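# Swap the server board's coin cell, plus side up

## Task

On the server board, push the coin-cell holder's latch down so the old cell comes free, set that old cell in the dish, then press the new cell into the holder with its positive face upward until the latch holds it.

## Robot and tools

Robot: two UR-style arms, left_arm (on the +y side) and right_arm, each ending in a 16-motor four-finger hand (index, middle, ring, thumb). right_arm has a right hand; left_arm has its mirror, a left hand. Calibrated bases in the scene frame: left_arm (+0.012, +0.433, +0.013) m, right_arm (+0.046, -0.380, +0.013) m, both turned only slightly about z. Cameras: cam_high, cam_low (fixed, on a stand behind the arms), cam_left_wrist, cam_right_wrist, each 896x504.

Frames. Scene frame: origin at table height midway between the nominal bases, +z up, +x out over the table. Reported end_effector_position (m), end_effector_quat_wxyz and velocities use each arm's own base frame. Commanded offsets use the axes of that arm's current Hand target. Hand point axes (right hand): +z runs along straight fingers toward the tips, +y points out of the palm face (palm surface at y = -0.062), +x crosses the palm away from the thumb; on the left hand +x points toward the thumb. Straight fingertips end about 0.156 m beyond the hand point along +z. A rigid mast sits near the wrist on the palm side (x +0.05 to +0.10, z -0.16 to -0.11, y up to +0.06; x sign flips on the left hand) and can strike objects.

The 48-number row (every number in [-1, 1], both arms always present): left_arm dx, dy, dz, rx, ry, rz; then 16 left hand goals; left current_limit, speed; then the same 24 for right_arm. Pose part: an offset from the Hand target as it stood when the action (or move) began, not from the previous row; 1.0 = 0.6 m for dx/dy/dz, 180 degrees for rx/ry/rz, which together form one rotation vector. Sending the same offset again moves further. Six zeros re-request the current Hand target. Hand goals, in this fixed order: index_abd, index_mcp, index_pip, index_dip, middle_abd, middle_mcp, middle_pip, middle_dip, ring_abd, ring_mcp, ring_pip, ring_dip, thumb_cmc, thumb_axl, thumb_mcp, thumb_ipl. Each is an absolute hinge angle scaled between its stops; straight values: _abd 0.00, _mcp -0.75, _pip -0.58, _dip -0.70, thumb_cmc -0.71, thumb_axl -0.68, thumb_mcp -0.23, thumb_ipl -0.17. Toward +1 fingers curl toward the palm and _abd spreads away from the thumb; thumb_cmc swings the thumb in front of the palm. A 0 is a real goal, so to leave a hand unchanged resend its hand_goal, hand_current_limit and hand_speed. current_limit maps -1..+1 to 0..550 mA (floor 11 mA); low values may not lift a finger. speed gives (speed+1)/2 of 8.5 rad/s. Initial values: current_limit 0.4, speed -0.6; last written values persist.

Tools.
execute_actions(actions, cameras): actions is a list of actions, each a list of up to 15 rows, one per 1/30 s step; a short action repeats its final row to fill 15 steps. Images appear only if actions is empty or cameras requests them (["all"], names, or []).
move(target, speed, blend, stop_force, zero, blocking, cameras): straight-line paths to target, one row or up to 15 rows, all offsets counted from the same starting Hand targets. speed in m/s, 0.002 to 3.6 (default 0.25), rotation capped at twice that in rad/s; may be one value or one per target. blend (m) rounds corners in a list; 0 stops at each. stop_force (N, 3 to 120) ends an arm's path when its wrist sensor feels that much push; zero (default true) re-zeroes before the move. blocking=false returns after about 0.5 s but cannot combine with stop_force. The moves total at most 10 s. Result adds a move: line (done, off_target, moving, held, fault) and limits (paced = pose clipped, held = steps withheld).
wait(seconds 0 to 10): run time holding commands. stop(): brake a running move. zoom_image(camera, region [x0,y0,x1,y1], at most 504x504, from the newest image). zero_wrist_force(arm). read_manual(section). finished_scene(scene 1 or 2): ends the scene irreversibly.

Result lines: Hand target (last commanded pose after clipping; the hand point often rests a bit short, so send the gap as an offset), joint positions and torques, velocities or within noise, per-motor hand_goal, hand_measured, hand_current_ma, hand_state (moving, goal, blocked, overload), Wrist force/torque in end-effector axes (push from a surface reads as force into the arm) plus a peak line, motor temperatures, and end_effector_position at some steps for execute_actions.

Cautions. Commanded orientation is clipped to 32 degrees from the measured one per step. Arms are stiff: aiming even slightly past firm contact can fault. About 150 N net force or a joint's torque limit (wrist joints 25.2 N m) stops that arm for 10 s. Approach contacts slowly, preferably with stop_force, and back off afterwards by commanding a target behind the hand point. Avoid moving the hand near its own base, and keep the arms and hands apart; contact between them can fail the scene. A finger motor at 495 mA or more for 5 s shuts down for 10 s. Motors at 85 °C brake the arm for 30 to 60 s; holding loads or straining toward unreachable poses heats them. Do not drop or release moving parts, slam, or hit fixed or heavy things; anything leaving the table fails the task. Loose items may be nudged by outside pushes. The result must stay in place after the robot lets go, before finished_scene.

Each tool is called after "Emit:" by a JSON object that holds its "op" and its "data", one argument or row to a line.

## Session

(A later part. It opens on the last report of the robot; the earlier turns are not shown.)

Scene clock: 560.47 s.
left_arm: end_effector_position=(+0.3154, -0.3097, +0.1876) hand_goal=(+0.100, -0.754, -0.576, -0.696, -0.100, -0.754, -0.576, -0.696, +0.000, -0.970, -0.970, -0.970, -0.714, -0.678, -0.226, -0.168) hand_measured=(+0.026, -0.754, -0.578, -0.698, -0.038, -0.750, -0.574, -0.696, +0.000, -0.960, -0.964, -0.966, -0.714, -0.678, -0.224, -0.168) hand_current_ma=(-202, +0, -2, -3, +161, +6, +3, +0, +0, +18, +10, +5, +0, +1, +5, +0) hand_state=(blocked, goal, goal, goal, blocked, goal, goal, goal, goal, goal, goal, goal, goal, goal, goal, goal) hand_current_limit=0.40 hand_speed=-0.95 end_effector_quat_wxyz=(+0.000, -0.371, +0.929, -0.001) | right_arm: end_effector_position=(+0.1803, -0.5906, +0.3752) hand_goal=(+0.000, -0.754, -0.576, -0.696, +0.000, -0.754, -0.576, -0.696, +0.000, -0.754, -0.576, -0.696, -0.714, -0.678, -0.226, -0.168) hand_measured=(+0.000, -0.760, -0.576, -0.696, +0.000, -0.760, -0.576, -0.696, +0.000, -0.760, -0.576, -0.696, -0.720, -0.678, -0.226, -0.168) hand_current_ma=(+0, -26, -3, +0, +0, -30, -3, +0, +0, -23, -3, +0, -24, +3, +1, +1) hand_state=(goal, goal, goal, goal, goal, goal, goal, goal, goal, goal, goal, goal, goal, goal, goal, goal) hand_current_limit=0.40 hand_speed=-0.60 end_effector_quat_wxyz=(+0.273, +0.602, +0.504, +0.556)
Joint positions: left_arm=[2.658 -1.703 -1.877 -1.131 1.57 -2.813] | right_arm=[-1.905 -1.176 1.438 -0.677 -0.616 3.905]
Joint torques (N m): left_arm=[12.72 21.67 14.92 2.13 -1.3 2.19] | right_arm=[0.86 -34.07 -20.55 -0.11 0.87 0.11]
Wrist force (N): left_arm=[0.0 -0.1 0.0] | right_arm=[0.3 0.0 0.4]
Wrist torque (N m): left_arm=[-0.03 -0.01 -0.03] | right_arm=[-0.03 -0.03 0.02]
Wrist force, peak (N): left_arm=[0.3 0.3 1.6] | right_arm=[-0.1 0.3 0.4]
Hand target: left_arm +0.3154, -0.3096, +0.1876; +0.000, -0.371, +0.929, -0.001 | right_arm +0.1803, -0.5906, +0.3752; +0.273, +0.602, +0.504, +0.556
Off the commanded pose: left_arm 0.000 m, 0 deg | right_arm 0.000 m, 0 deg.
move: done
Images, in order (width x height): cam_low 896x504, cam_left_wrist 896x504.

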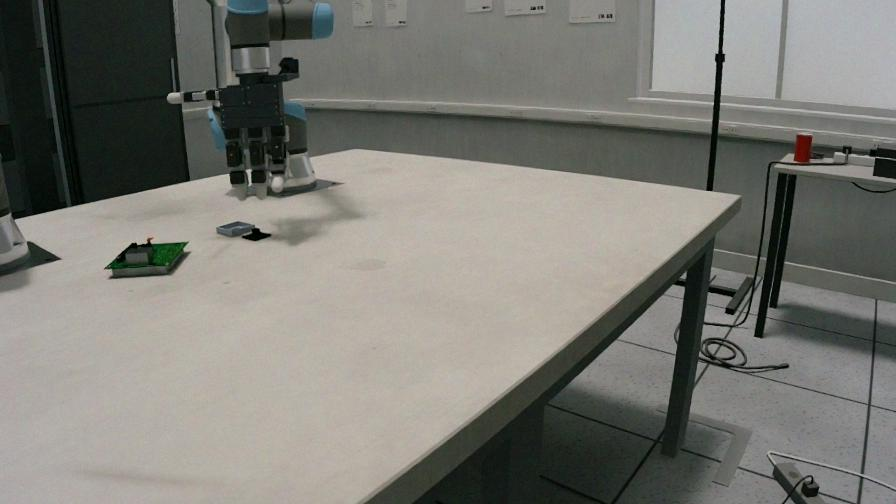

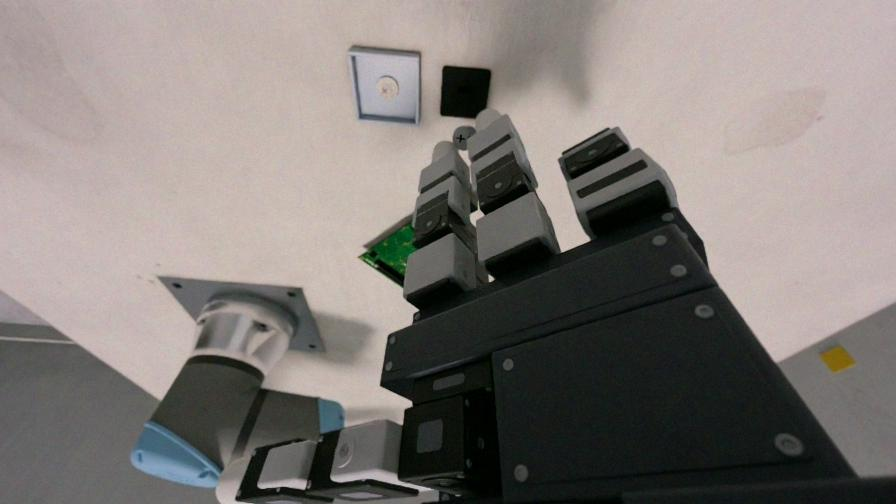

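Emit:
{"op": "move", "data": {
  "target": [0.2843, -0.246, 0.0, 0, 0, 0, 0.10,-0.754,-0.576,-0.696, -0.10,-0.754,-0.576,-0.696, 0,-0.97,-0.97,-0.97, -0.714,-0.678,-0.226,-0.168, 0.4,-0.95, 0,0,0,0,0,0, 0,-0.754,-0.576,-0.696, 0,-0.754,-0.576,-0.696, 0,-0.754,-0.576,-0.696, -0.714,-0.678,-0.226,-0.168, 0.4,-0.6],
  "speed": 0.15,
  "cameras": ["cam_high","cam_low","cam_left_wrist"]
}}

Emit:
{"op": "zoom_image", "data": {
  "camera": "cam_left_wrist",
  "region": [410, 70, 530, 154]
}}

Emit:
{"op": "zoom_image", "data": {
  "camera": "cam_low",
  "region": [110, 200, 190, 257]
}}

Scene clock: 567.70 s.
left_arm: end_effector_position=(+0.2933, -0.5340, +0.1878) hand_goal=(+0.100, -0.754, -0.576, -0.696, -0.100, -0.754, -0.576, -0.696, +0.000, -0.970, -0.970, -0.970, -0.714, -0.678, -0.226, -0.168) hand_measured=(+0.026, -0.754, -0.578, -0.698, -0.038, -0.750, -0.574, -0.696, +0.000, -0.960, -0.964, -0.966, -0.714, -0.678, -0.224, -0.168) hand_current_ma=(-202, +0, -2, -3, +160, +5, +3, +0, +0, +18, +10, +5, +0, +1, +5, +0) hand_state=(blocked, goal, goal, goal, blocked, goal, goal, goal, goal, goal, goal, goal, goal, goal, goal, goal) hand_current_limit=0.40 hand_speed=-0.95 end_effector_quat_wxyz=(+0.000, -0.371, +0.929, -0.001) | right_arm: end_effector_position=(+0.1803, -0.5906, +0.3752) hand_goal=(+0.000, -0.754, -0.576, -0.696, +0.000, -0.754, -0.576, -0.696, +0.000, -0.754, -0.576, -0.696, -0.714, -0.678, -0.226, -0.168) hand_measured=(+0.000, -0.760, -0.576, -0.696, +0.000, -0.760, -0.576, -0.696, +0.000, -0.760, -0.576, -0.696, -0.720, -0.678, -0.226, -0.168) hand_current_ma=(+0, -26, -3, +0, +0, -30, -3, +0, +0, -23, -3, +0, -24, +3, +1, +1) hand_state=(goal, goal, goal, goal, goal, goal, goal, goal, goal, goal, goal, goal, goal, goal, goal, goal) hand_current_limit=0.40 hand_speed=-0.60 end_effector_quat_wxyz=(+0.273, +0.602, +0.504, +0.556)
Joint positions: left_arm=[2.332 -2.062 -1.39 -1.259 1.57 -3.14] | right_arm=[-1.905 -1.176 1.438 -0.677 -0.616 3.905]
Joint torques (N m): left_arm=[6.55 38.14 34.09 2.78 0.56 0.31] | right_arm=[1.39 -32.79 -19.59 -0.14 0.89 -0.02]
Wrist force (N): left_arm=[-0.2 0.5 0.3] | right_arm=[-0.1 -0.1 0.1]
Wrist torque (N m): left_arm=[0.01 0.03 -0.04] | right_arm=[-0.02 0.01 -0.01]
Wrist force, peak (N): left_arm=[1.6 -0.7 0.2] | right_arm=[0.0 0.3 0.6]
Hand target: left_arm +0.2933, -0.5341, +0.1879; +0.000, -0.371, +0.929, -0.001 | right_arm +0.1803, -0.5906, +0.3752; +0.273, +0.602, +0.504, +0.556
Off the commanded pose: left_arm 0.000 m, 0 deg | right_arm 0.000 m, 0 deg.
move: done
Images, in order (width x height): cam_high 896x504, cam_low 896x504, cam_left_wrist 896x504.

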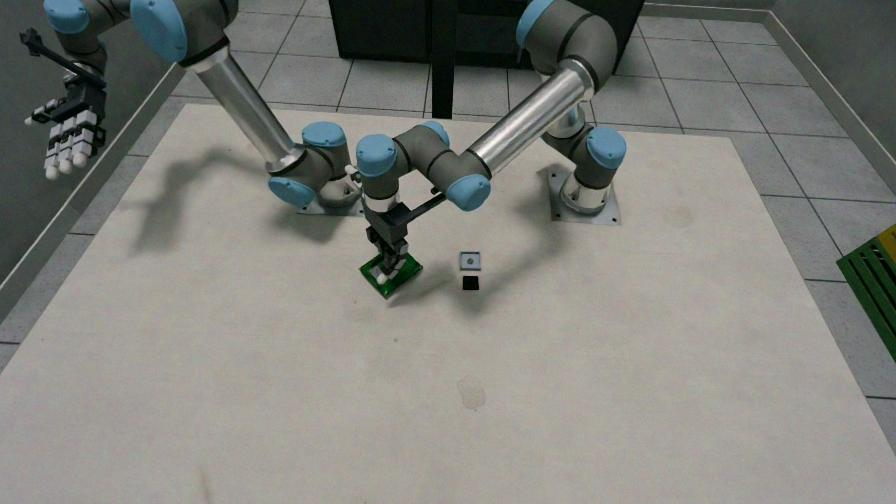

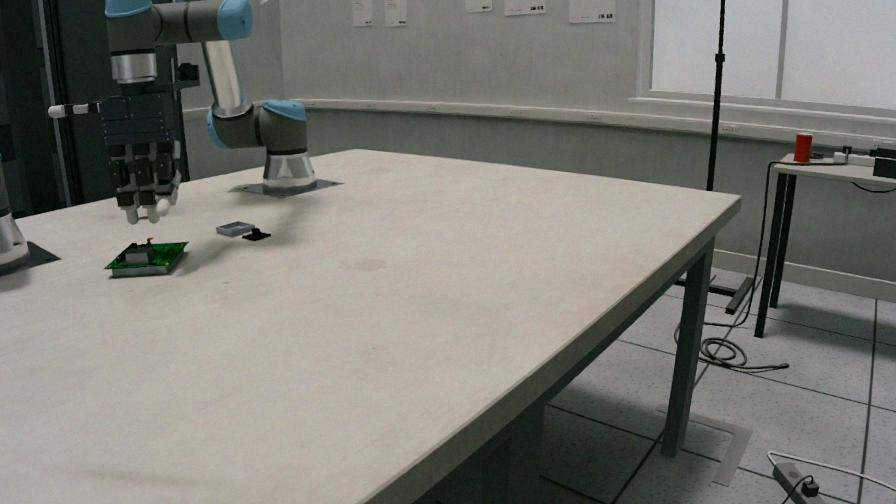

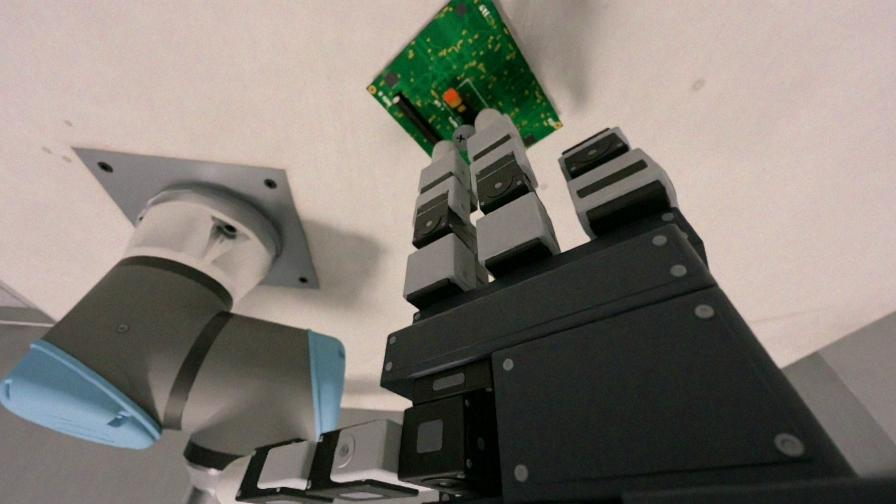

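Scaled by 4.200 from the camera's 896x504 image, which has a finer 1280x720 frame.

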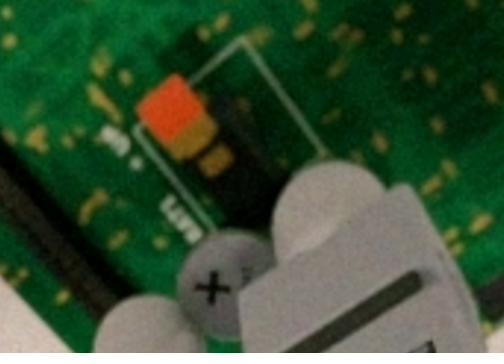

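Scaled by 6.300 from the camera's 896x504 image, which has a finer 1280x720 frame.

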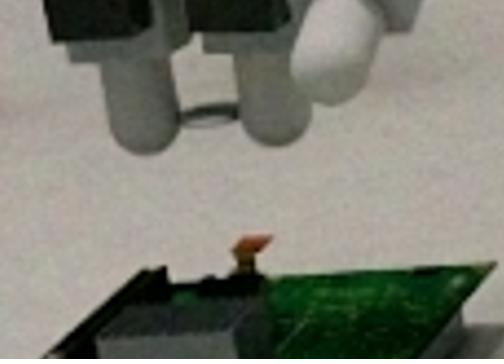

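Emit:
{"op": "move", "data": {
  "target": [-0.02, -0.045, -0.01, 0, 0, 0, 0.10,-0.754,-0.576,-0.696, -0.10,-0.754,-0.576,-0.696, 0,-0.97,-0.97,-0.97, -0.714,-0.678,-0.226,-0.168, 0.4,-0.95, 0,0,0,0,0,0, 0,-0.754,-0.576,-0.696, 0,-0.754,-0.576,-0.696, 0,-0.754,-0.576,-0.696, -0.714,-0.678,-0.226,-0.168, 0.4,-0.6],
  "speed": 0.1,
  "cameras": ["cam_high","cam_low","cam_left_wrist"]
}}

Emit:
{"op": "zoom_image", "data": {
  "camera": "cam_left_wrist",
  "region": [410, 50, 500, 113]
}}

Emit:
{"op": "zoom_image", "data": {
  "camera": "cam_low",
  "region": [120, 225, 180, 265]
}}

Emit:
{"op": "zoom_image", "data": {
  "camera": "cam_high",
  "region": [365, 235, 425, 290]
}}

Scene clock: 576.23 s.
left_arm: end_effector_position=(+0.3207, -0.5454, +0.1938) hand_goal=(+0.100, -0.754, -0.576, -0.696, -0.100, -0.754, -0.576, -0.696, +0.000, -0.970, -0.970, -0.970, -0.714, -0.678, -0.226, -0.168) hand_measured=(+0.026, -0.754, -0.578, -0.698, -0.038, -0.750, -0.574, -0.696, +0.000, -0.960, -0.964, -0.966, -0.714, -0.678, -0.224, -0.168) hand_current_ma=(-202, +0, -2, -3, +160, +5, +3, +0, +0, +18, +10, +5, +0, +1, +5, +0) hand_state=(blocked, goal, goal, goal, blocked, goal, goal, goal, goal, goal, goal, goal, goal, goal, goal, goal) hand_current_limit=0.40 hand_speed=-0.95 end_effector_quat_wxyz=(+0.000, -0.371, +0.929, -0.001) | right_arm: end_effector_position=(+0.1803, -0.5906, +0.3752) hand_goal=(+0.000, -0.754, -0.576, -0.696, +0.000, -0.754, -0.576, -0.696, +0.000, -0.754, -0.576, -0.696, -0.714, -0.678, -0.226, -0.168) hand_measured=(+0.000, -0.760, -0.576, -0.696, +0.000, -0.760, -0.576, -0.696, +0.000, -0.760, -0.576, -0.696, -0.720, -0.678, -0.226, -0.168) hand_current_ma=(+0, -26, -3, +0, +0, -30, -3, +0, +0, -23, -3, +0, -24, +3, +1, +1) hand_state=(goal, goal, goal, goal, goal, goal, goal, goal, goal, goal, goal, goal, goal, goal, goal, goal) hand_current_limit=0.40 hand_speed=-0.60 end_effector_quat_wxyz=(+0.273, +0.602, +0.504, +0.556)
Joint positions: left_arm=[2.349 -2.116 -1.29 -1.305 1.57 -3.123] | right_arm=[-1.905 -1.176 1.438 -0.677 -0.616 3.905]
Joint torques (N m): left_arm=[-14.56 49.15 21.9 3.3 -0.48 -2.02] | right_arm=[0.92 -33.28 -20.52 -0.07 0.85 -0.01]
Wrist force (N): left_arm=[0.0 -0.1 0.3] | right_arm=[0.0 0.0 0.3]
Wrist torque (N m): left_arm=[-0.06 0.00 0.03] | right_arm=[-0.02 0.00 0.01]
Wrist force, peak (N): left_arm=[0.4 0.9 0.7] | right_arm=[0.1 0.2 0.6]
Hand target: left_arm +0.3206, -0.5454, +0.1939; +0.000, -0.371, +0.929, -0.001 | right_arm +0.1803, -0.5906, +0.3752; +0.273, +0.602, +0.504, +0.556
Off the commanded pose: left_arm 0.000 m, 0 deg | right_arm 0.000 m, 0 deg.
move: done
Images, in order (width x height): cam_high 896x504, cam_low 896x504, cam_left_wrist 896x504.

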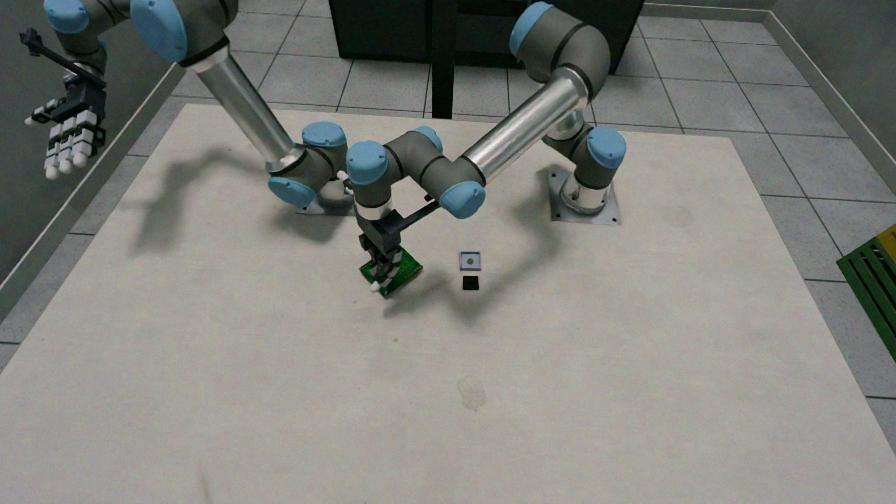

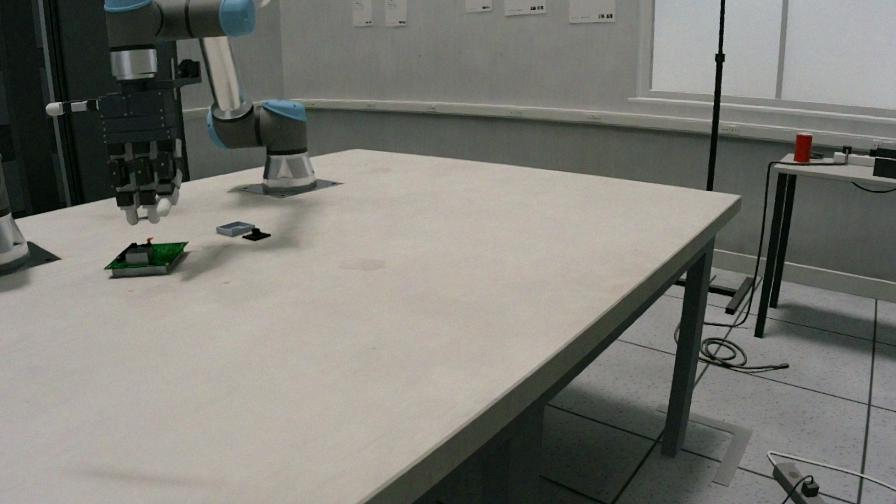

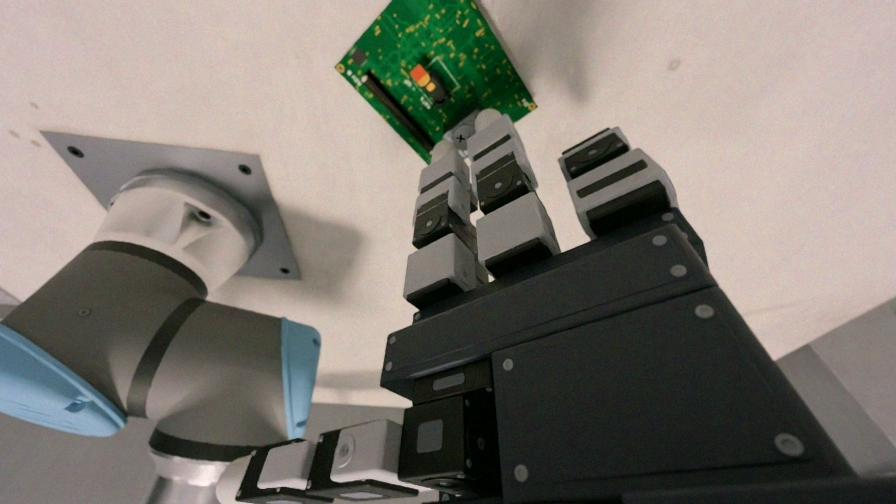

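Scaled by 5.600 from the camera's 896x504 image, which has a finer 1280x720 frame.

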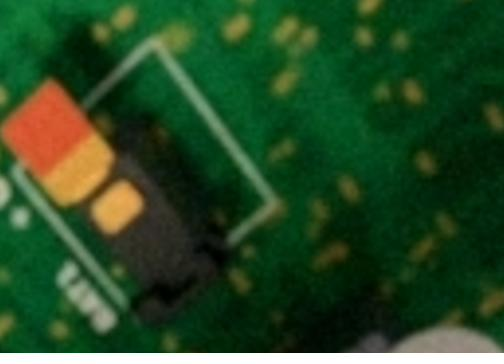

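Scaled by 8.400 from the camera's 896x504 image, which has a finer 1280x720 frame.

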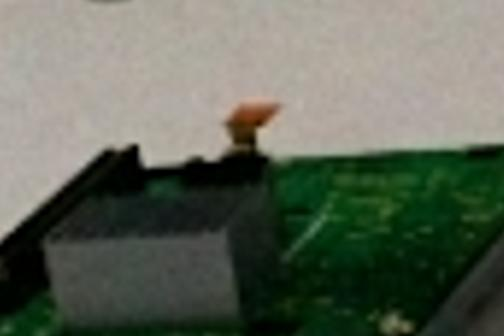

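Scaled by 8.400 from the camera's 896x504 image, which has a finer 1280x720 frame.

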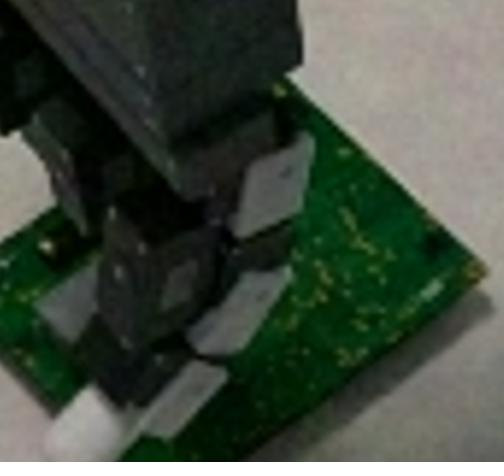

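Emit:
{"op": "move", "data": {
  "target": [0.0203, -0.0173, 0.0232, -0.1, 0, 0, 0.10,-0.754,-0.576,-0.696, -0.10,-0.754,-0.576,-0.696, 0,-0.97,-0.97,-0.97, -0.714,-0.678,-0.226,-0.168, 0.4,-0.95, 0,0,0,0,0,0, 0,-0.754,-0.576,-0.696, 0,-0.754,-0.576,-0.696, 0,-0.754,-0.576,-0.696, -0.714,-0.678,-0.226,-0.168, 0.4,-0.6],
  "speed": 0.1,
  "cameras": ["cam_high","cam_low","cam_left_wrist"]
}}

Emit:
{"op": "zoom_image", "data": {
  "camera": "cam_left_wrist",
  "region": [410, 80, 530, 164]
}}

Emit:
{"op": "zoom_image", "data": {
  "camera": "cam_low",
  "region": [110, 210, 180, 260]
}}

Scene clock: 632.63 s.
left_arm: end_effector_position=(+0.3189, -0.5614, +0.1800) hand_goal=(+0.100, -0.754, -0.576, -0.696, -0.100, -0.754, -0.576, -0.696, +0.000, -0.970, -0.970, -0.970, -0.714, -0.678, -0.226, -0.168) hand_measured=(+0.026, -0.754, -0.578, -0.698, -0.038, -0.754, -0.574, -0.696, +0.000, -0.964, -0.964, -0.966, -0.714, -0.678, -0.224, -0.168) hand_current_ma=(-202, +0, -2, -3, +160, +0, +2, +0, +0, +12, +9, +5, +0, +1, +5, +0) hand_state=(blocked, goal, goal, goal, blocked, goal, goal, goal, goal, goal, goal, goal, goal, goal, goal, goal) hand_current_limit=0.40 hand_speed=-0.95 end_effector_quat_wxyz=(-0.058, -0.366, +0.917, +0.145) | right_arm: end_effector_position=(+0.1803, -0.5906, +0.3752) hand_goal=(+0.000, -0.754, -0.576, -0.696, +0.000, -0.754, -0.576, -0.696, +0.000, -0.754, -0.576, -0.696, -0.714, -0.678, -0.226, -0.168) hand_measured=(+0.000, -0.760, -0.576, -0.696, +0.000, -0.760, -0.576, -0.696, +0.000, -0.760, -0.576, -0.696, -0.720, -0.678, -0.226, -0.168) hand_current_ma=(+0, -26, -3, +0, +0, -30, -3, +0, +0, -23, -3, +0, -24, +3, +1, +1) hand_state=(goal, goal, goal, goal, goal, goal, goal, goal, goal, goal, goal, goal, goal, goal, goal, goal) hand_current_limit=0.40 hand_speed=-0.60 end_effector_quat_wxyz=(+0.273, +0.602, +0.504, +0.556)
Joint positions: left_arm=[2.331 -2.342 -0.964 -1.719 1.571 -3.14] | right_arm=[-1.905 -1.176 1.438 -0.677 -0.616 3.905]
Joint torques (N m): left_arm=[-3.67 52.9 21.07 1.25 -0.01 0.64] | right_arm=[1.24 -33.75 -19.85 0.01 0.89 -0.01]
Wrist force (N): left_arm=[0.1 -0.1 0.4] | right_arm=[-0.1 0.3 0.3]
Wrist torque (N m): left_arm=[0.04 0.02 0.23] | right_arm=[0.01 0.02 -0.01]
Wrist force, peak (N): left_arm=[0.5 -0.4 1.1] | right_arm=[0.0 0.4 0.5]
Hand target: left_arm +0.3189, -0.5613, +0.1800; -0.058, -0.366, +0.917, +0.145 | right_arm +0.1803, -0.5906, +0.3752; +0.273, +0.602, +0.504, +0.556
Off the commanded pose: left_arm 0.000 m, 0 deg | right_arm 0.000 m, 0 deg.
move: done
Images, in order (width x height): cam_high 896x504, cam_low 896x504, cam_left_wrist 896x504.

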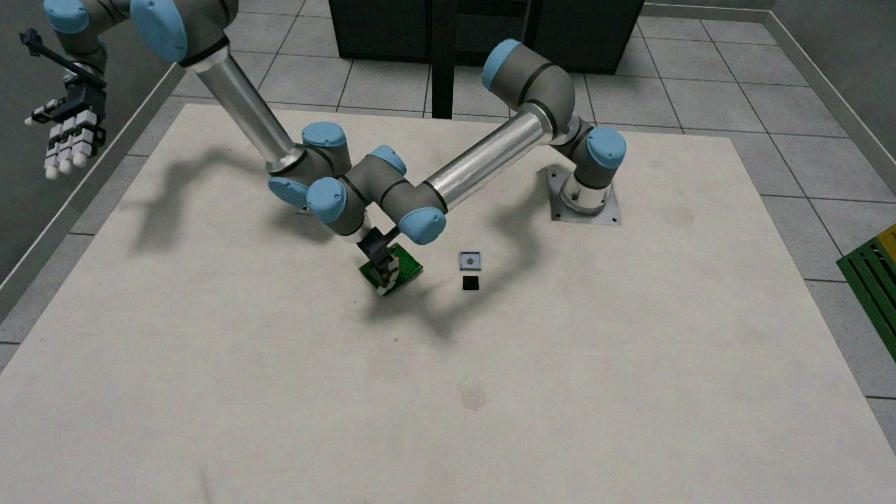

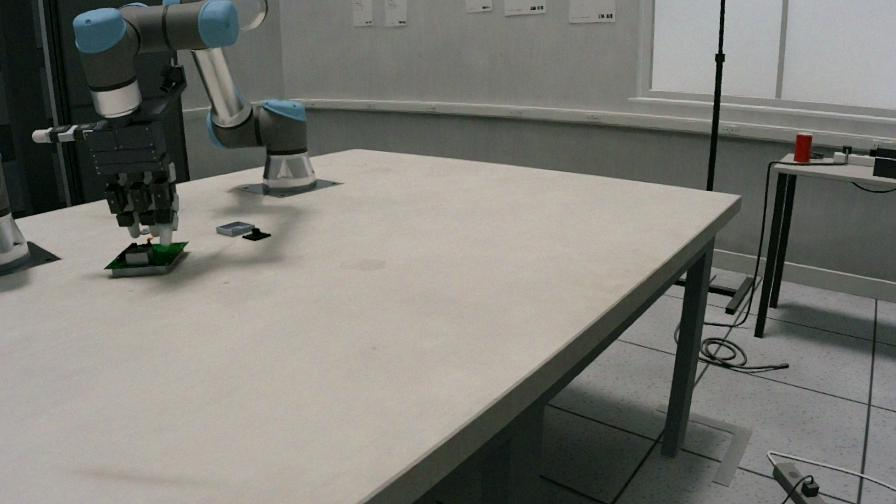

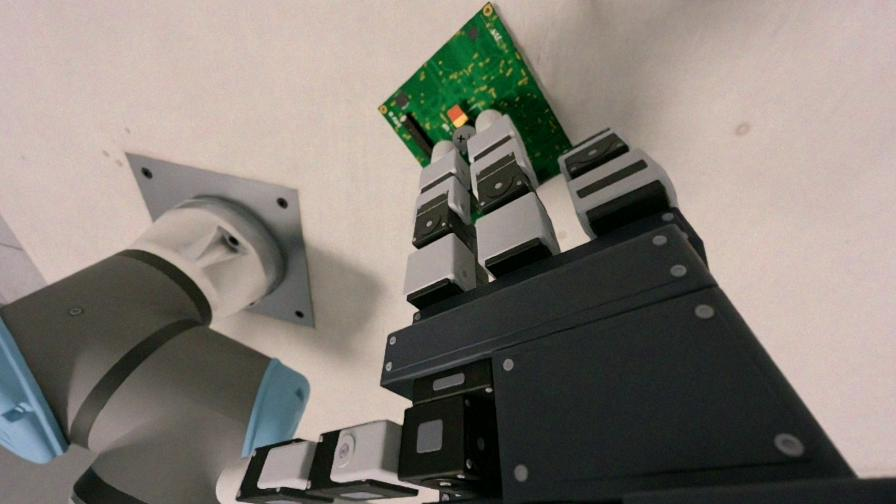

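Scaled by 4.200 from the camera's 896x504 image, which has a finer 1280x720 frame.

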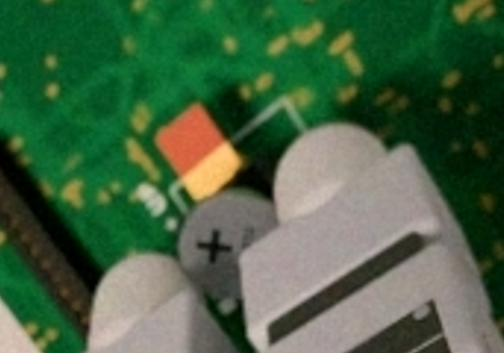

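Scaled by 7.200 from the camera's 896x504 image, which has a finer 1280x720 frame.

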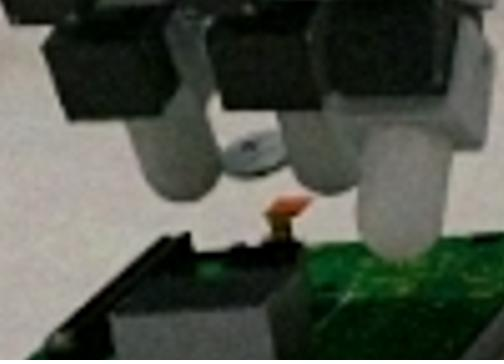

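Emit:
{"op": "move", "data": {
  "target": [0, -0.0122, 0.024, 0, 0, 0, 0.10,-0.754,-0.576,-0.696, -0.10,-0.754,-0.576,-0.696, 0,-0.97,-0.97,-0.97, -0.714,-0.678,-0.226,-0.168, 0.4,-0.95, 0,0,0,0,0,0, 0,-0.754,-0.576,-0.696, 0,-0.754,-0.576,-0.696, 0,-0.754,-0.576,-0.696, -0.714,-0.678,-0.226,-0.168, 0.4,-0.6],
  "speed": 0.04,
  "stop_force": 3,
  "cameras": ["cam_high","cam_low","cam_left_wrist"]
}}

Emit:
{"op": "zoom_image", "data": {
  "camera": "cam_left_wrist",
  "region": [410, 80, 530, 164]
}}

Emit:
{"op": "zoom_image", "data": {
  "camera": "cam_low",
  "region": [120, 220, 180, 260]
}}

Scene clock: 655.33 s.
left_arm: end_effector_position=(+0.3207, -0.5632, +0.1640) hand_goal=(+0.100, -0.754, -0.576, -0.696, -0.100, -0.754, -0.576, -0.696, +0.000, -0.970, -0.970, -0.970, -0.714, -0.678, -0.226, -0.168) hand_measured=(+0.026, -0.754, -0.576, -0.698, -0.038, -0.754, -0.574, -0.696, +0.000, -0.964, -0.964, -0.966, -0.714, -0.678, -0.224, -0.168) hand_current_ma=(-202, +1, +0, -1, +160, +0, +1, +0, +0, +11, +9, +4, +0, +1, +5, +0) hand_state=(blocked, goal, goal, goal, blocked, goal, goal, goal, goal, goal, goal, goal, goal, goal, goal, goal) hand_current_limit=0.40 hand_speed=-0.95 end_effector_quat_wxyz=(-0.058, -0.366, +0.917, +0.145) | right_arm: end_effector_position=(+0.1803, -0.5906, +0.3752) hand_goal=(+0.000, -0.754, -0.576, -0.696, +0.000, -0.754, -0.576, -0.696, +0.000, -0.754, -0.576, -0.696, -0.714, -0.678, -0.226, -0.168) hand_measured=(+0.000, -0.760, -0.576, -0.696, +0.000, -0.760, -0.576, -0.696, +0.000, -0.760, -0.576, -0.696, -0.720, -0.678, -0.226, -0.168) hand_current_ma=(+0, -26, -3, +0, +0, -30, -3, +0, +0, -23, -3, +0, -24, +3, +1, +1) hand_state=(goal, goal, goal, goal, goal, goal, goal, goal, goal, goal, goal, goal, goal, goal, goal, goal) hand_current_limit=0.40 hand_speed=-0.60 end_effector_quat_wxyz=(+0.273, +0.602, +0.504, +0.556)
Joint positions: left_arm=[2.331 -2.358 -0.978 -1.69 1.571 -3.14] | right_arm=[-1.905 -1.176 1.438 -0.677 -0.616 3.905]
Joint torques (N m): left_arm=[4.64 61.56 35.49 0.48 0.32 0.52] | right_arm=[0.15 -33.97 -20.44 -0.1 0.92 -0.07]
Wrist force (N): left_arm=[0.3 -0.5 0.2] | right_arm=[0.2 0.1 0.2]
Wrist torque (N m): left_arm=[-0.02 -0.03 0.26] | right_arm=[0.00 -0.02 0.01]
Wrist force, peak (N): left_arm=[0.2 -0.5 1.2] | right_arm=[0.1 -0.2 0.6]
Hand target: left_arm +0.3207, -0.5632, +0.1640; -0.058, -0.366, +0.917, +0.145 | right_arm +0.1803, -0.5906, +0.3752; +0.273, +0.602, +0.504, +0.556
Off the commanded pose: left_arm 0.000 m, 0 deg | right_arm 0.000 m, 0 deg.
move: done
Images, in order (width x height): cam_high 896x504, cam_low 896x504, cam_left_wrist 896x504.

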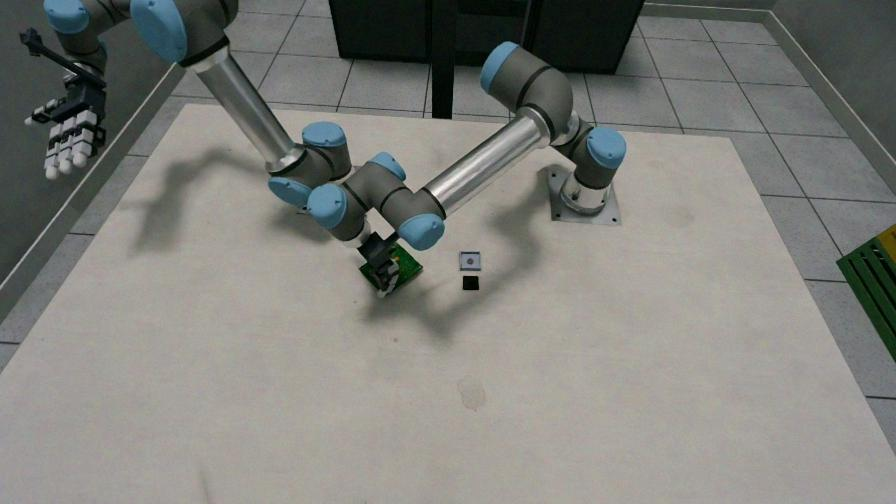

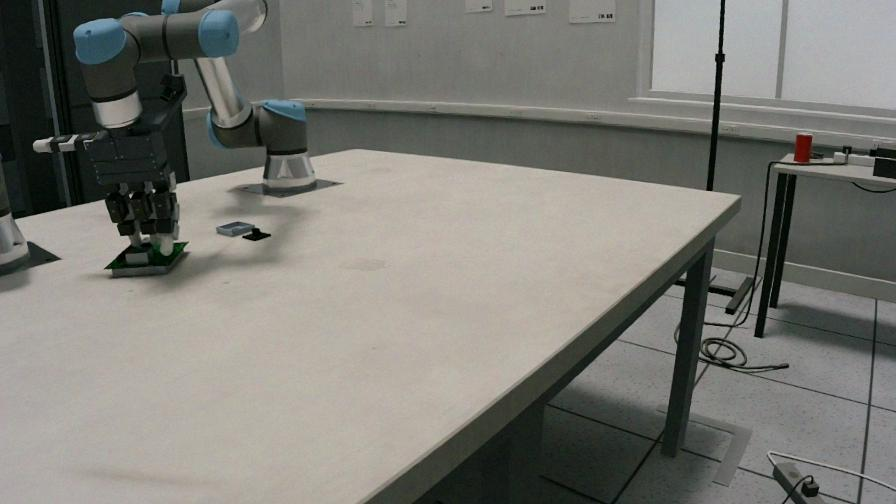

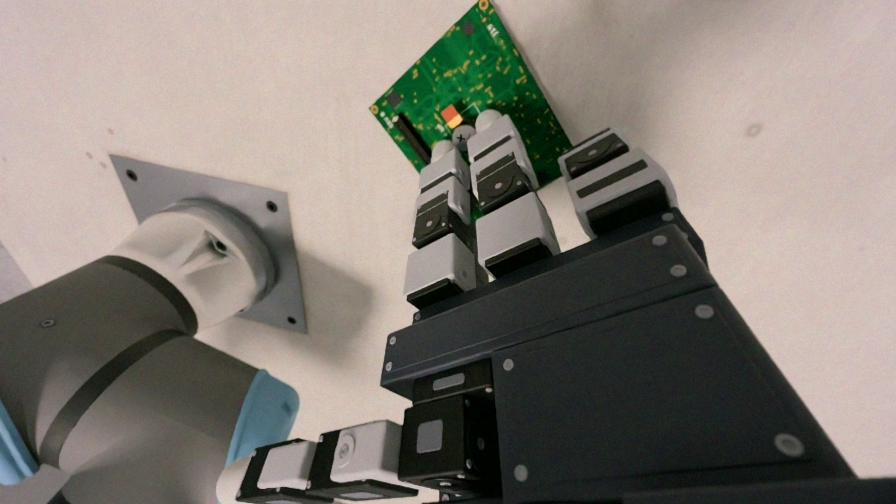

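Scaled by 4.200 from the camera's 896x504 image, which has a finer 1280x720 frame.

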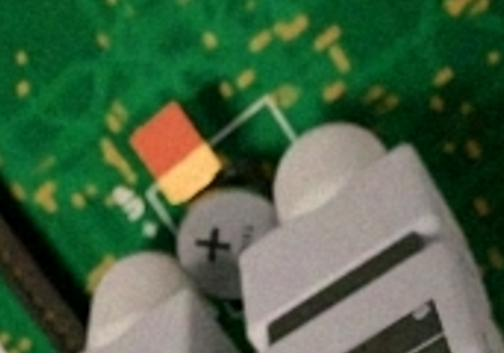

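Scaled by 8.400 from the camera's 896x504 image, which has a finer 1280x720 frame.

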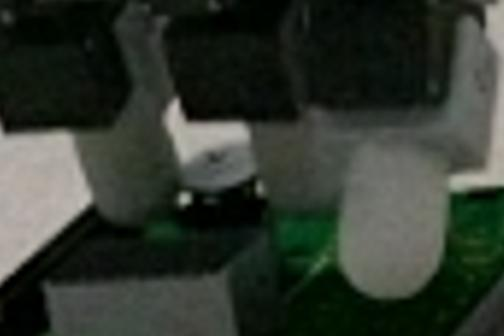

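Emit:
{"op": "move", "data": {
  "target": [0, -0.00103, 0.00317, 0, 0, 0, 0.10,-0.754,-0.576,-0.696, -0.10,-0.754,-0.576,-0.696, 0,-0.97,-0.97,-0.97, -0.714,-0.678,-0.226,-0.168, 0.4,-0.95, 0,0,0,0,0,0, 0,-0.754,-0.576,-0.696, 0,-0.754,-0.576,-0.696, 0,-0.754,-0.576,-0.696, -0.714,-0.678,-0.226,-0.168, 0.4,-0.6],
  "speed": 0.02,
  "stop_force": 3,
  "cameras": []
}}

Emit:
{"op": "move", "data": {
  "target": [0, -0.00052, 0.00158, 0, 0, 0, 0.10,-0.754,-0.576,-0.696, -0.10,-0.754,-0.576,-0.696, 0,-0.97,-0.97,-0.97, -0.714,-0.678,-0.226,-0.168, 0.4,-0.95, 0,0,0,0,0,0, 0,-0.754,-0.576,-0.696, 0,-0.754,-0.576,-0.696, 0,-0.754,-0.576,-0.696, -0.714,-0.678,-0.226,-0.168, 0.4,-0.6],
  "speed": 0.02,
  "stop_force": 3,
  "cameras": ["cam_low","cam_left_wrist"]
}}

Emit:
{"op": "zoom_image", "data": {
  "camera": "cam_left_wrist",
  "region": [430, 90, 500, 139]
}}

Emit:
{"op": "zoom_image", "data": {
  "camera": "cam_low",
  "region": [125, 230, 165, 258]
}}

Scene clock: 668.80 s.
left_arm: end_effector_position=(+0.3207, -0.5632, +0.1620) hand_goal=(+0.100, -0.754, -0.576, -0.696, -0.100, -0.754, -0.576, -0.696, +0.000, -0.970, -0.970, -0.970, -0.714, -0.678, -0.226, -0.168) hand_measured=(+0.026, -0.752, -0.576, -0.696, -0.038, -0.754, -0.574, -0.696, +0.000, -0.964, -0.964, -0.966, -0.714, -0.678, -0.224, -0.168) hand_current_ma=(-202, +1, +0, -1, +159, +0, +1, +0, +0, +11, +9, +4, +0, +1, +5, +0) hand_state=(blocked, goal, goal, goal, blocked, goal, goal, goal, goal, goal, goal, goal, goal, goal, goal, goal) hand_current_limit=0.40 hand_speed=-0.95 end_effector_quat_wxyz=(-0.058, -0.366, +0.917, +0.145) | right_arm: end_effector_position=(+0.1803, -0.5906, +0.3752) hand_goal=(+0.000, -0.754, -0.576, -0.696, +0.000, -0.754, -0.576, -0.696, +0.000, -0.754, -0.576, -0.696, -0.714, -0.678, -0.226, -0.168) hand_measured=(+0.000, -0.760, -0.576, -0.696, +0.000, -0.760, -0.576, -0.696, +0.000, -0.760, -0.576, -0.696, -0.720, -0.678, -0.226, -0.168) hand_current_ma=(+0, -26, -3, +0, +0, -30, -3, +0, +0, -23, -3, +0, -24, +3, +1, +1) hand_state=(goal, goal, goal, goal, goal, goal, goal, goal, goal, goal, goal, goal, goal, goal, goal, goal) hand_current_limit=0.40 hand_speed=-0.60 end_effector_quat_wxyz=(+0.273, +0.602, +0.504, +0.556)
Joint positions: left_arm=[2.331 -2.359 -0.981 -1.686 1.571 -3.14] | right_arm=[-1.905 -1.176 1.438 -0.677 -0.616 3.905]
Joint torques (N m): left_arm=[-12.82 46.31 23.47 1.1 -1.37 -1.93] | right_arm=[0.8 -34.38 -20.29 -0.01 0.78 -0.01]
Wrist force (N): left_arm=[-0.1 -0.2 0.2] | right_arm=[0.1 0.0 0.5]
Wrist torque (N m): left_arm=[-0.03 0.04 0.22] | right_arm=[-0.03 -0.02 0.01]
Wrist force, peak (N): left_arm=[0.2 -0.8 0.6] | right_arm=[-0.2 0.1 0.6]
Hand target: left_arm +0.3207, -0.5632, +0.1620; -0.058, -0.366, +0.917, +0.145 | right_arm +0.1803, -0.5906, +0.3752; +0.273, +0.602, +0.504, +0.556
Off the commanded pose: left_arm 0.000 m, 0 deg | right_arm 0.000 m, 0 deg.
move: done
No camera images: "cameras" was empty.

Scene clock: 669.83 s.
left_arm: end_effector_position=(+0.3207, -0.5632, +0.1610) hand_goal=(+0.100, -0.754, -0.576, -0.696, -0.100, -0.754, -0.576, -0.696, +0.000, -0.970, -0.970, -0.970, -0.714, -0.678, -0.226, -0.168) hand_measured=(+0.026, -0.752, -0.576, -0.696, -0.038, -0.754, -0.574, -0.696, +0.000, -0.964, -0.964, -0.966, -0.714, -0.678, -0.224, -0.168) hand_current_ma=(-202, +1, +0, -1, +156, +0, +1, +0, +0, +11, +9, +4, +0, +1, +5, +0) hand_state=(blocked, goal, goal, goal, blocked, goal, goal, goal, goal, goal, goal, goal, goal, goal, goal, goal) hand_current_limit=0.40 hand_speed=-0.95 end_effector_quat_wxyz=(-0.058, -0.366, +0.917, +0.145) | right_arm: end_effector_position=(+0.1803, -0.5906, +0.3752) hand_goal=(+0.000, -0.754, -0.576, -0.696, +0.000, -0.754, -0.576, -0.696, +0.000, -0.754, -0.576, -0.696, -0.714, -0.678, -0.226, -0.168) hand_measured=(+0.000, -0.760, -0.576, -0.696, +0.000, -0.760, -0.576, -0.696, +0.000, -0.760, -0.576, -0.696, -0.720, -0.678, -0.226, -0.168) hand_current_ma=(+0, -26, -3, +0, +0, -30, -3, +0, +0, -23, -3, +0, -24, +3, +1, +1) hand_state=(goal, goal, goal, goal, goal, goal, goal, goal, goal, goal, goal, goal, goal, goal, goal, goal) hand_current_limit=0.40 hand_speed=-0.60 end_effector_quat_wxyz=(+0.273, +0.602, +0.504, +0.556)
Joint positions: left_arm=[2.331 -2.359 -0.983 -1.683 1.571 -3.14] | right_arm=[-1.905 -1.176 1.438 -0.677 -0.616 3.905]
Joint torques (N m): left_arm=[-13.55 45.19 15.99 1.43 -1.31 -1.92] | right_arm=[1.38 -34.12 -20.5 -0.01 0.79 -0.1]
Wrist force (N): left_arm=[0.0 -0.1 -1.3] | right_arm=[0.1 0.0 0.4]
Wrist torque (N m): left_arm=[0.05 0.05 0.23] | right_arm=[-0.04 -0.02 0.01]
Wrist force, peak (N): left_arm=[0.4 -0.2 -2.0] | right_arm=[0.1 0.0 0.6]
Hand target: left_arm +0.3207, -0.5632, +0.1610; -0.058, -0.366, +0.917, +0.145 | right_arm +0.1803, -0.5906, +0.3752; +0.273, +0.602, +0.504, +0.556
Off the commanded pose: left_arm 0.000 m, 0 deg | right_arm 0.000 m, 0 deg.
move: done
Images, in order (width x height): cam_low 896x504, cam_left_wrist 896x504.

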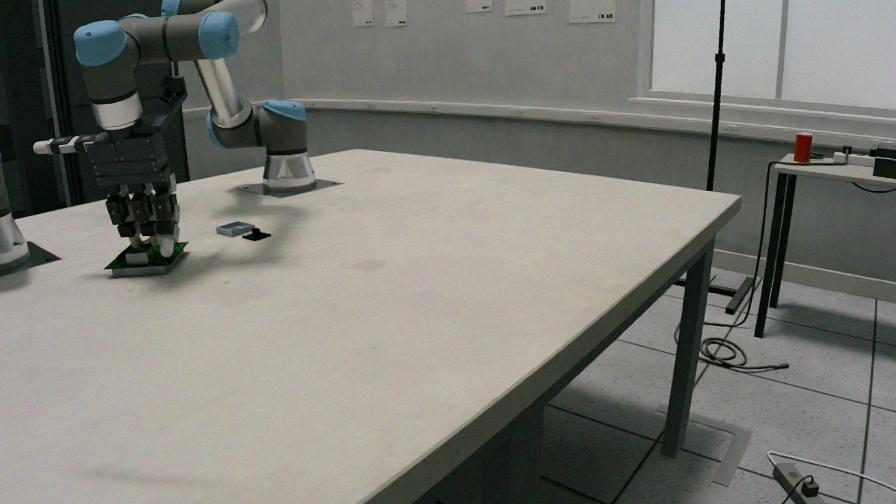

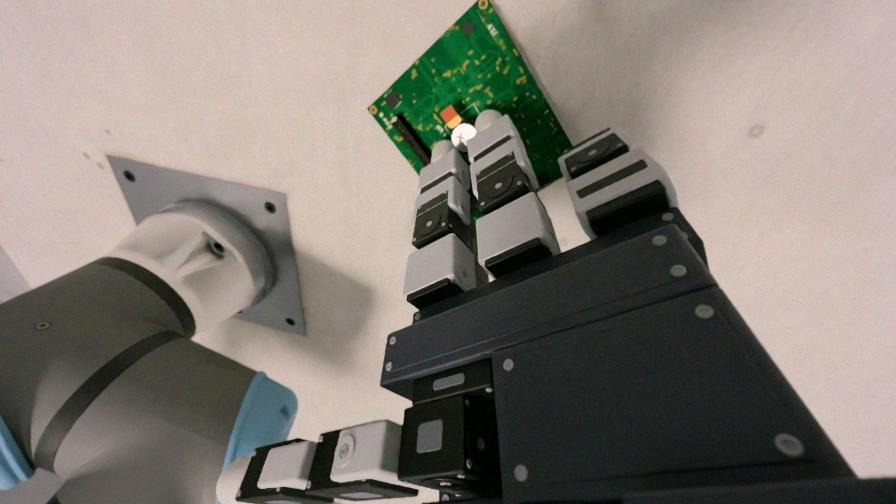

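Scaled by 7.200 from the camera's 896x504 image, which has a finer 1280x720 frame.

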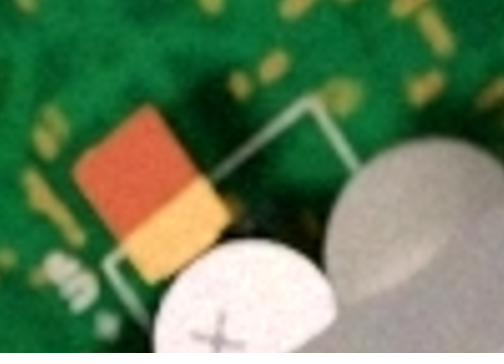

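Scaled by 12.600 from the camera's 896x504 image, which has a finer 1280x720 frame.

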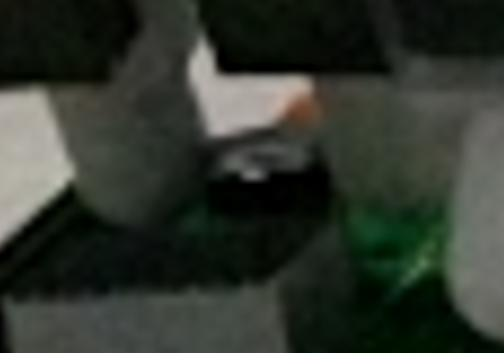

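Emit:
{"op": "move", "data": {
  "target": [0, -0.0046, -0.0020, 0, 0, 0, 0.10,-0.754,-0.576,-0.696, -0.10,-0.754,-0.576,-0.696, 0,-0.97,-0.97,-0.97, -0.714,-0.678,-0.226,-0.168, 0.4,-0.95, 0,0,0,0,0,0, 0,-0.754,-0.576,-0.696, 0,-0.754,-0.576,-0.696, 0,-0.754,-0.576,-0.696, -0.714,-0.678,-0.226,-0.168, 0.4,-0.6],
  "speed": 0.01,
  "stop_force": 3,
  "cameras": ["cam_low","cam_left_wrist"]
}}

Emit:
{"op": "zoom_image", "data": {
  "camera": "cam_left_wrist",
  "region": [430, 90, 500, 139]
}}

Emit:
{"op": "zoom_image", "data": {
  "camera": "cam_low",
  "region": [125, 230, 165, 258]
}}

Scene clock: 682.53 s.
left_arm: end_effector_position=(+0.3227, -0.5654, +0.1613) hand_goal=(+0.100, -0.754, -0.576, -0.696, -0.100, -0.754, -0.576, -0.696, +0.000, -0.970, -0.970, -0.970, -0.714, -0.678, -0.226, -0.168) hand_measured=(+0.026, -0.752, -0.576, -0.696, -0.038, -0.754, -0.574, -0.696, +0.000, -0.964, -0.964, -0.966, -0.714, -0.678, -0.224, -0.168) hand_current_ma=(-202, +1, +0, -1, +156, +0, +1, +0, +0, +11, +9, +4, +0, +1, +5, +0) hand_state=(blocked, goal, goal, goal, blocked, goal, goal, goal, goal, goal, goal, goal, goal, goal, goal, goal) hand_current_limit=0.40 hand_speed=-0.95 end_effector_quat_wxyz=(-0.058, -0.366, +0.917, +0.145) | right_arm: end_effector_position=(+0.1803, -0.5906, +0.3752) hand_goal=(+0.000, -0.754, -0.576, -0.696, +0.000, -0.754, -0.576, -0.696, +0.000, -0.754, -0.576, -0.696, -0.714, -0.678, -0.226, -0.168) hand_measured=(+0.000, -0.760, -0.576, -0.696, +0.000, -0.760, -0.576, -0.696, +0.000, -0.760, -0.576, -0.696, -0.720, -0.678, -0.226, -0.168) hand_current_ma=(+0, -26, -3, +0, +0, -30, -3, +0, +0, -23, -3, +0, -24, +3, +1, +1) hand_state=(goal, goal, goal, goal, goal, goal, goal, goal, goal, goal, goal, goal, goal, goal, goal, goal) hand_current_limit=0.40 hand_speed=-0.60 end_effector_quat_wxyz=(+0.273, +0.602, +0.504, +0.556)
Joint positions: left_arm=[2.331 -2.368 -0.967 -1.691 1.571 -3.14] | right_arm=[-1.905 -1.176 1.438 -0.677 -0.616 3.905]
Joint torques (N m): left_arm=[-12.53 61.79 13.36 2.94 -1.19 -1.92] | right_arm=[1.22 -33.84 -20.38 -0.09 0.88 0.04]
Wrist force (N): left_arm=[0.2 -0.4 0.1] | right_arm=[-0.1 0.2 0.4]
Wrist torque (N m): left_arm=[0.00 0.00 0.25] | right_arm=[0.00 0.01 0.00]
Wrist force, peak (N): left_arm=[0.2 -0.2 -2.1] | right_arm=[0.2 0.1 0.7]
Hand target: left_arm +0.3227, -0.5654, +0.1613; -0.058, -0.366, +0.917, +0.145 | right_arm +0.1803, -0.5906, +0.3752; +0.273, +0.602, +0.504, +0.556
Off the commanded pose: left_arm 0.000 m, 0 deg | right_arm 0.000 m, 0 deg.
move: done
Images, in order (width x height): cam_low 896x504, cam_left_wrist 896x504.

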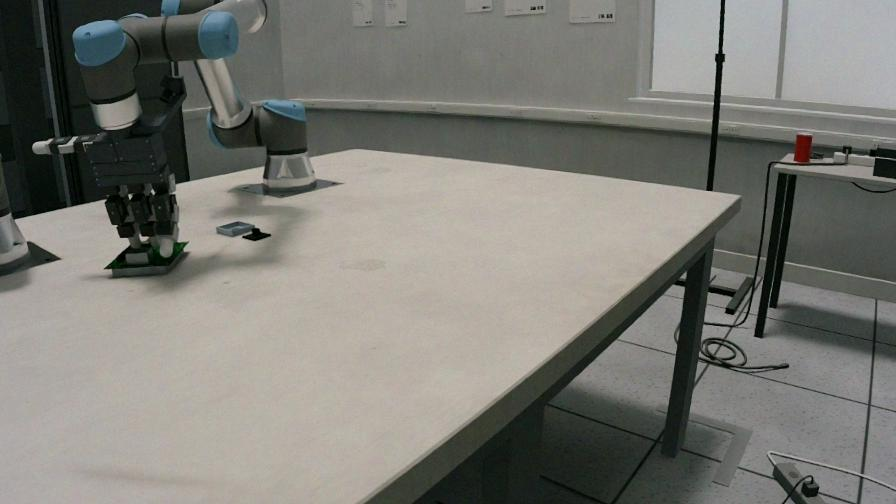

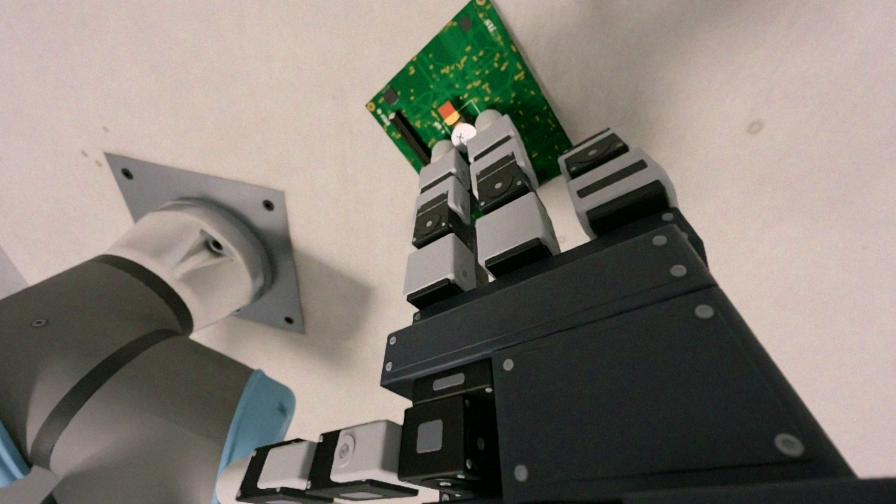

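Scaled by 7.200 from the camera's 896x504 image, which has a finer 1280x720 frame.

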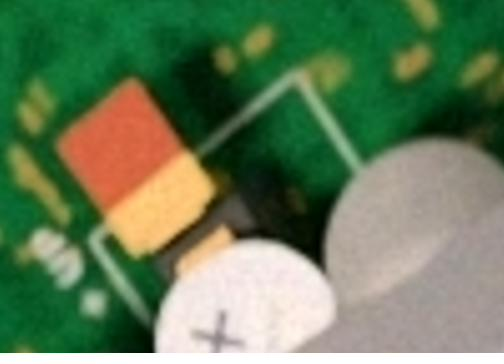

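Scaled by 12.600 from the camera's 896x504 image, which has a finer 1280x720 frame.

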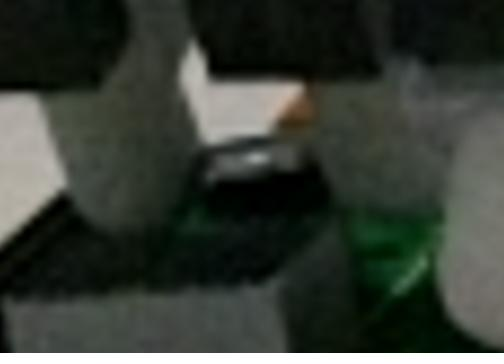

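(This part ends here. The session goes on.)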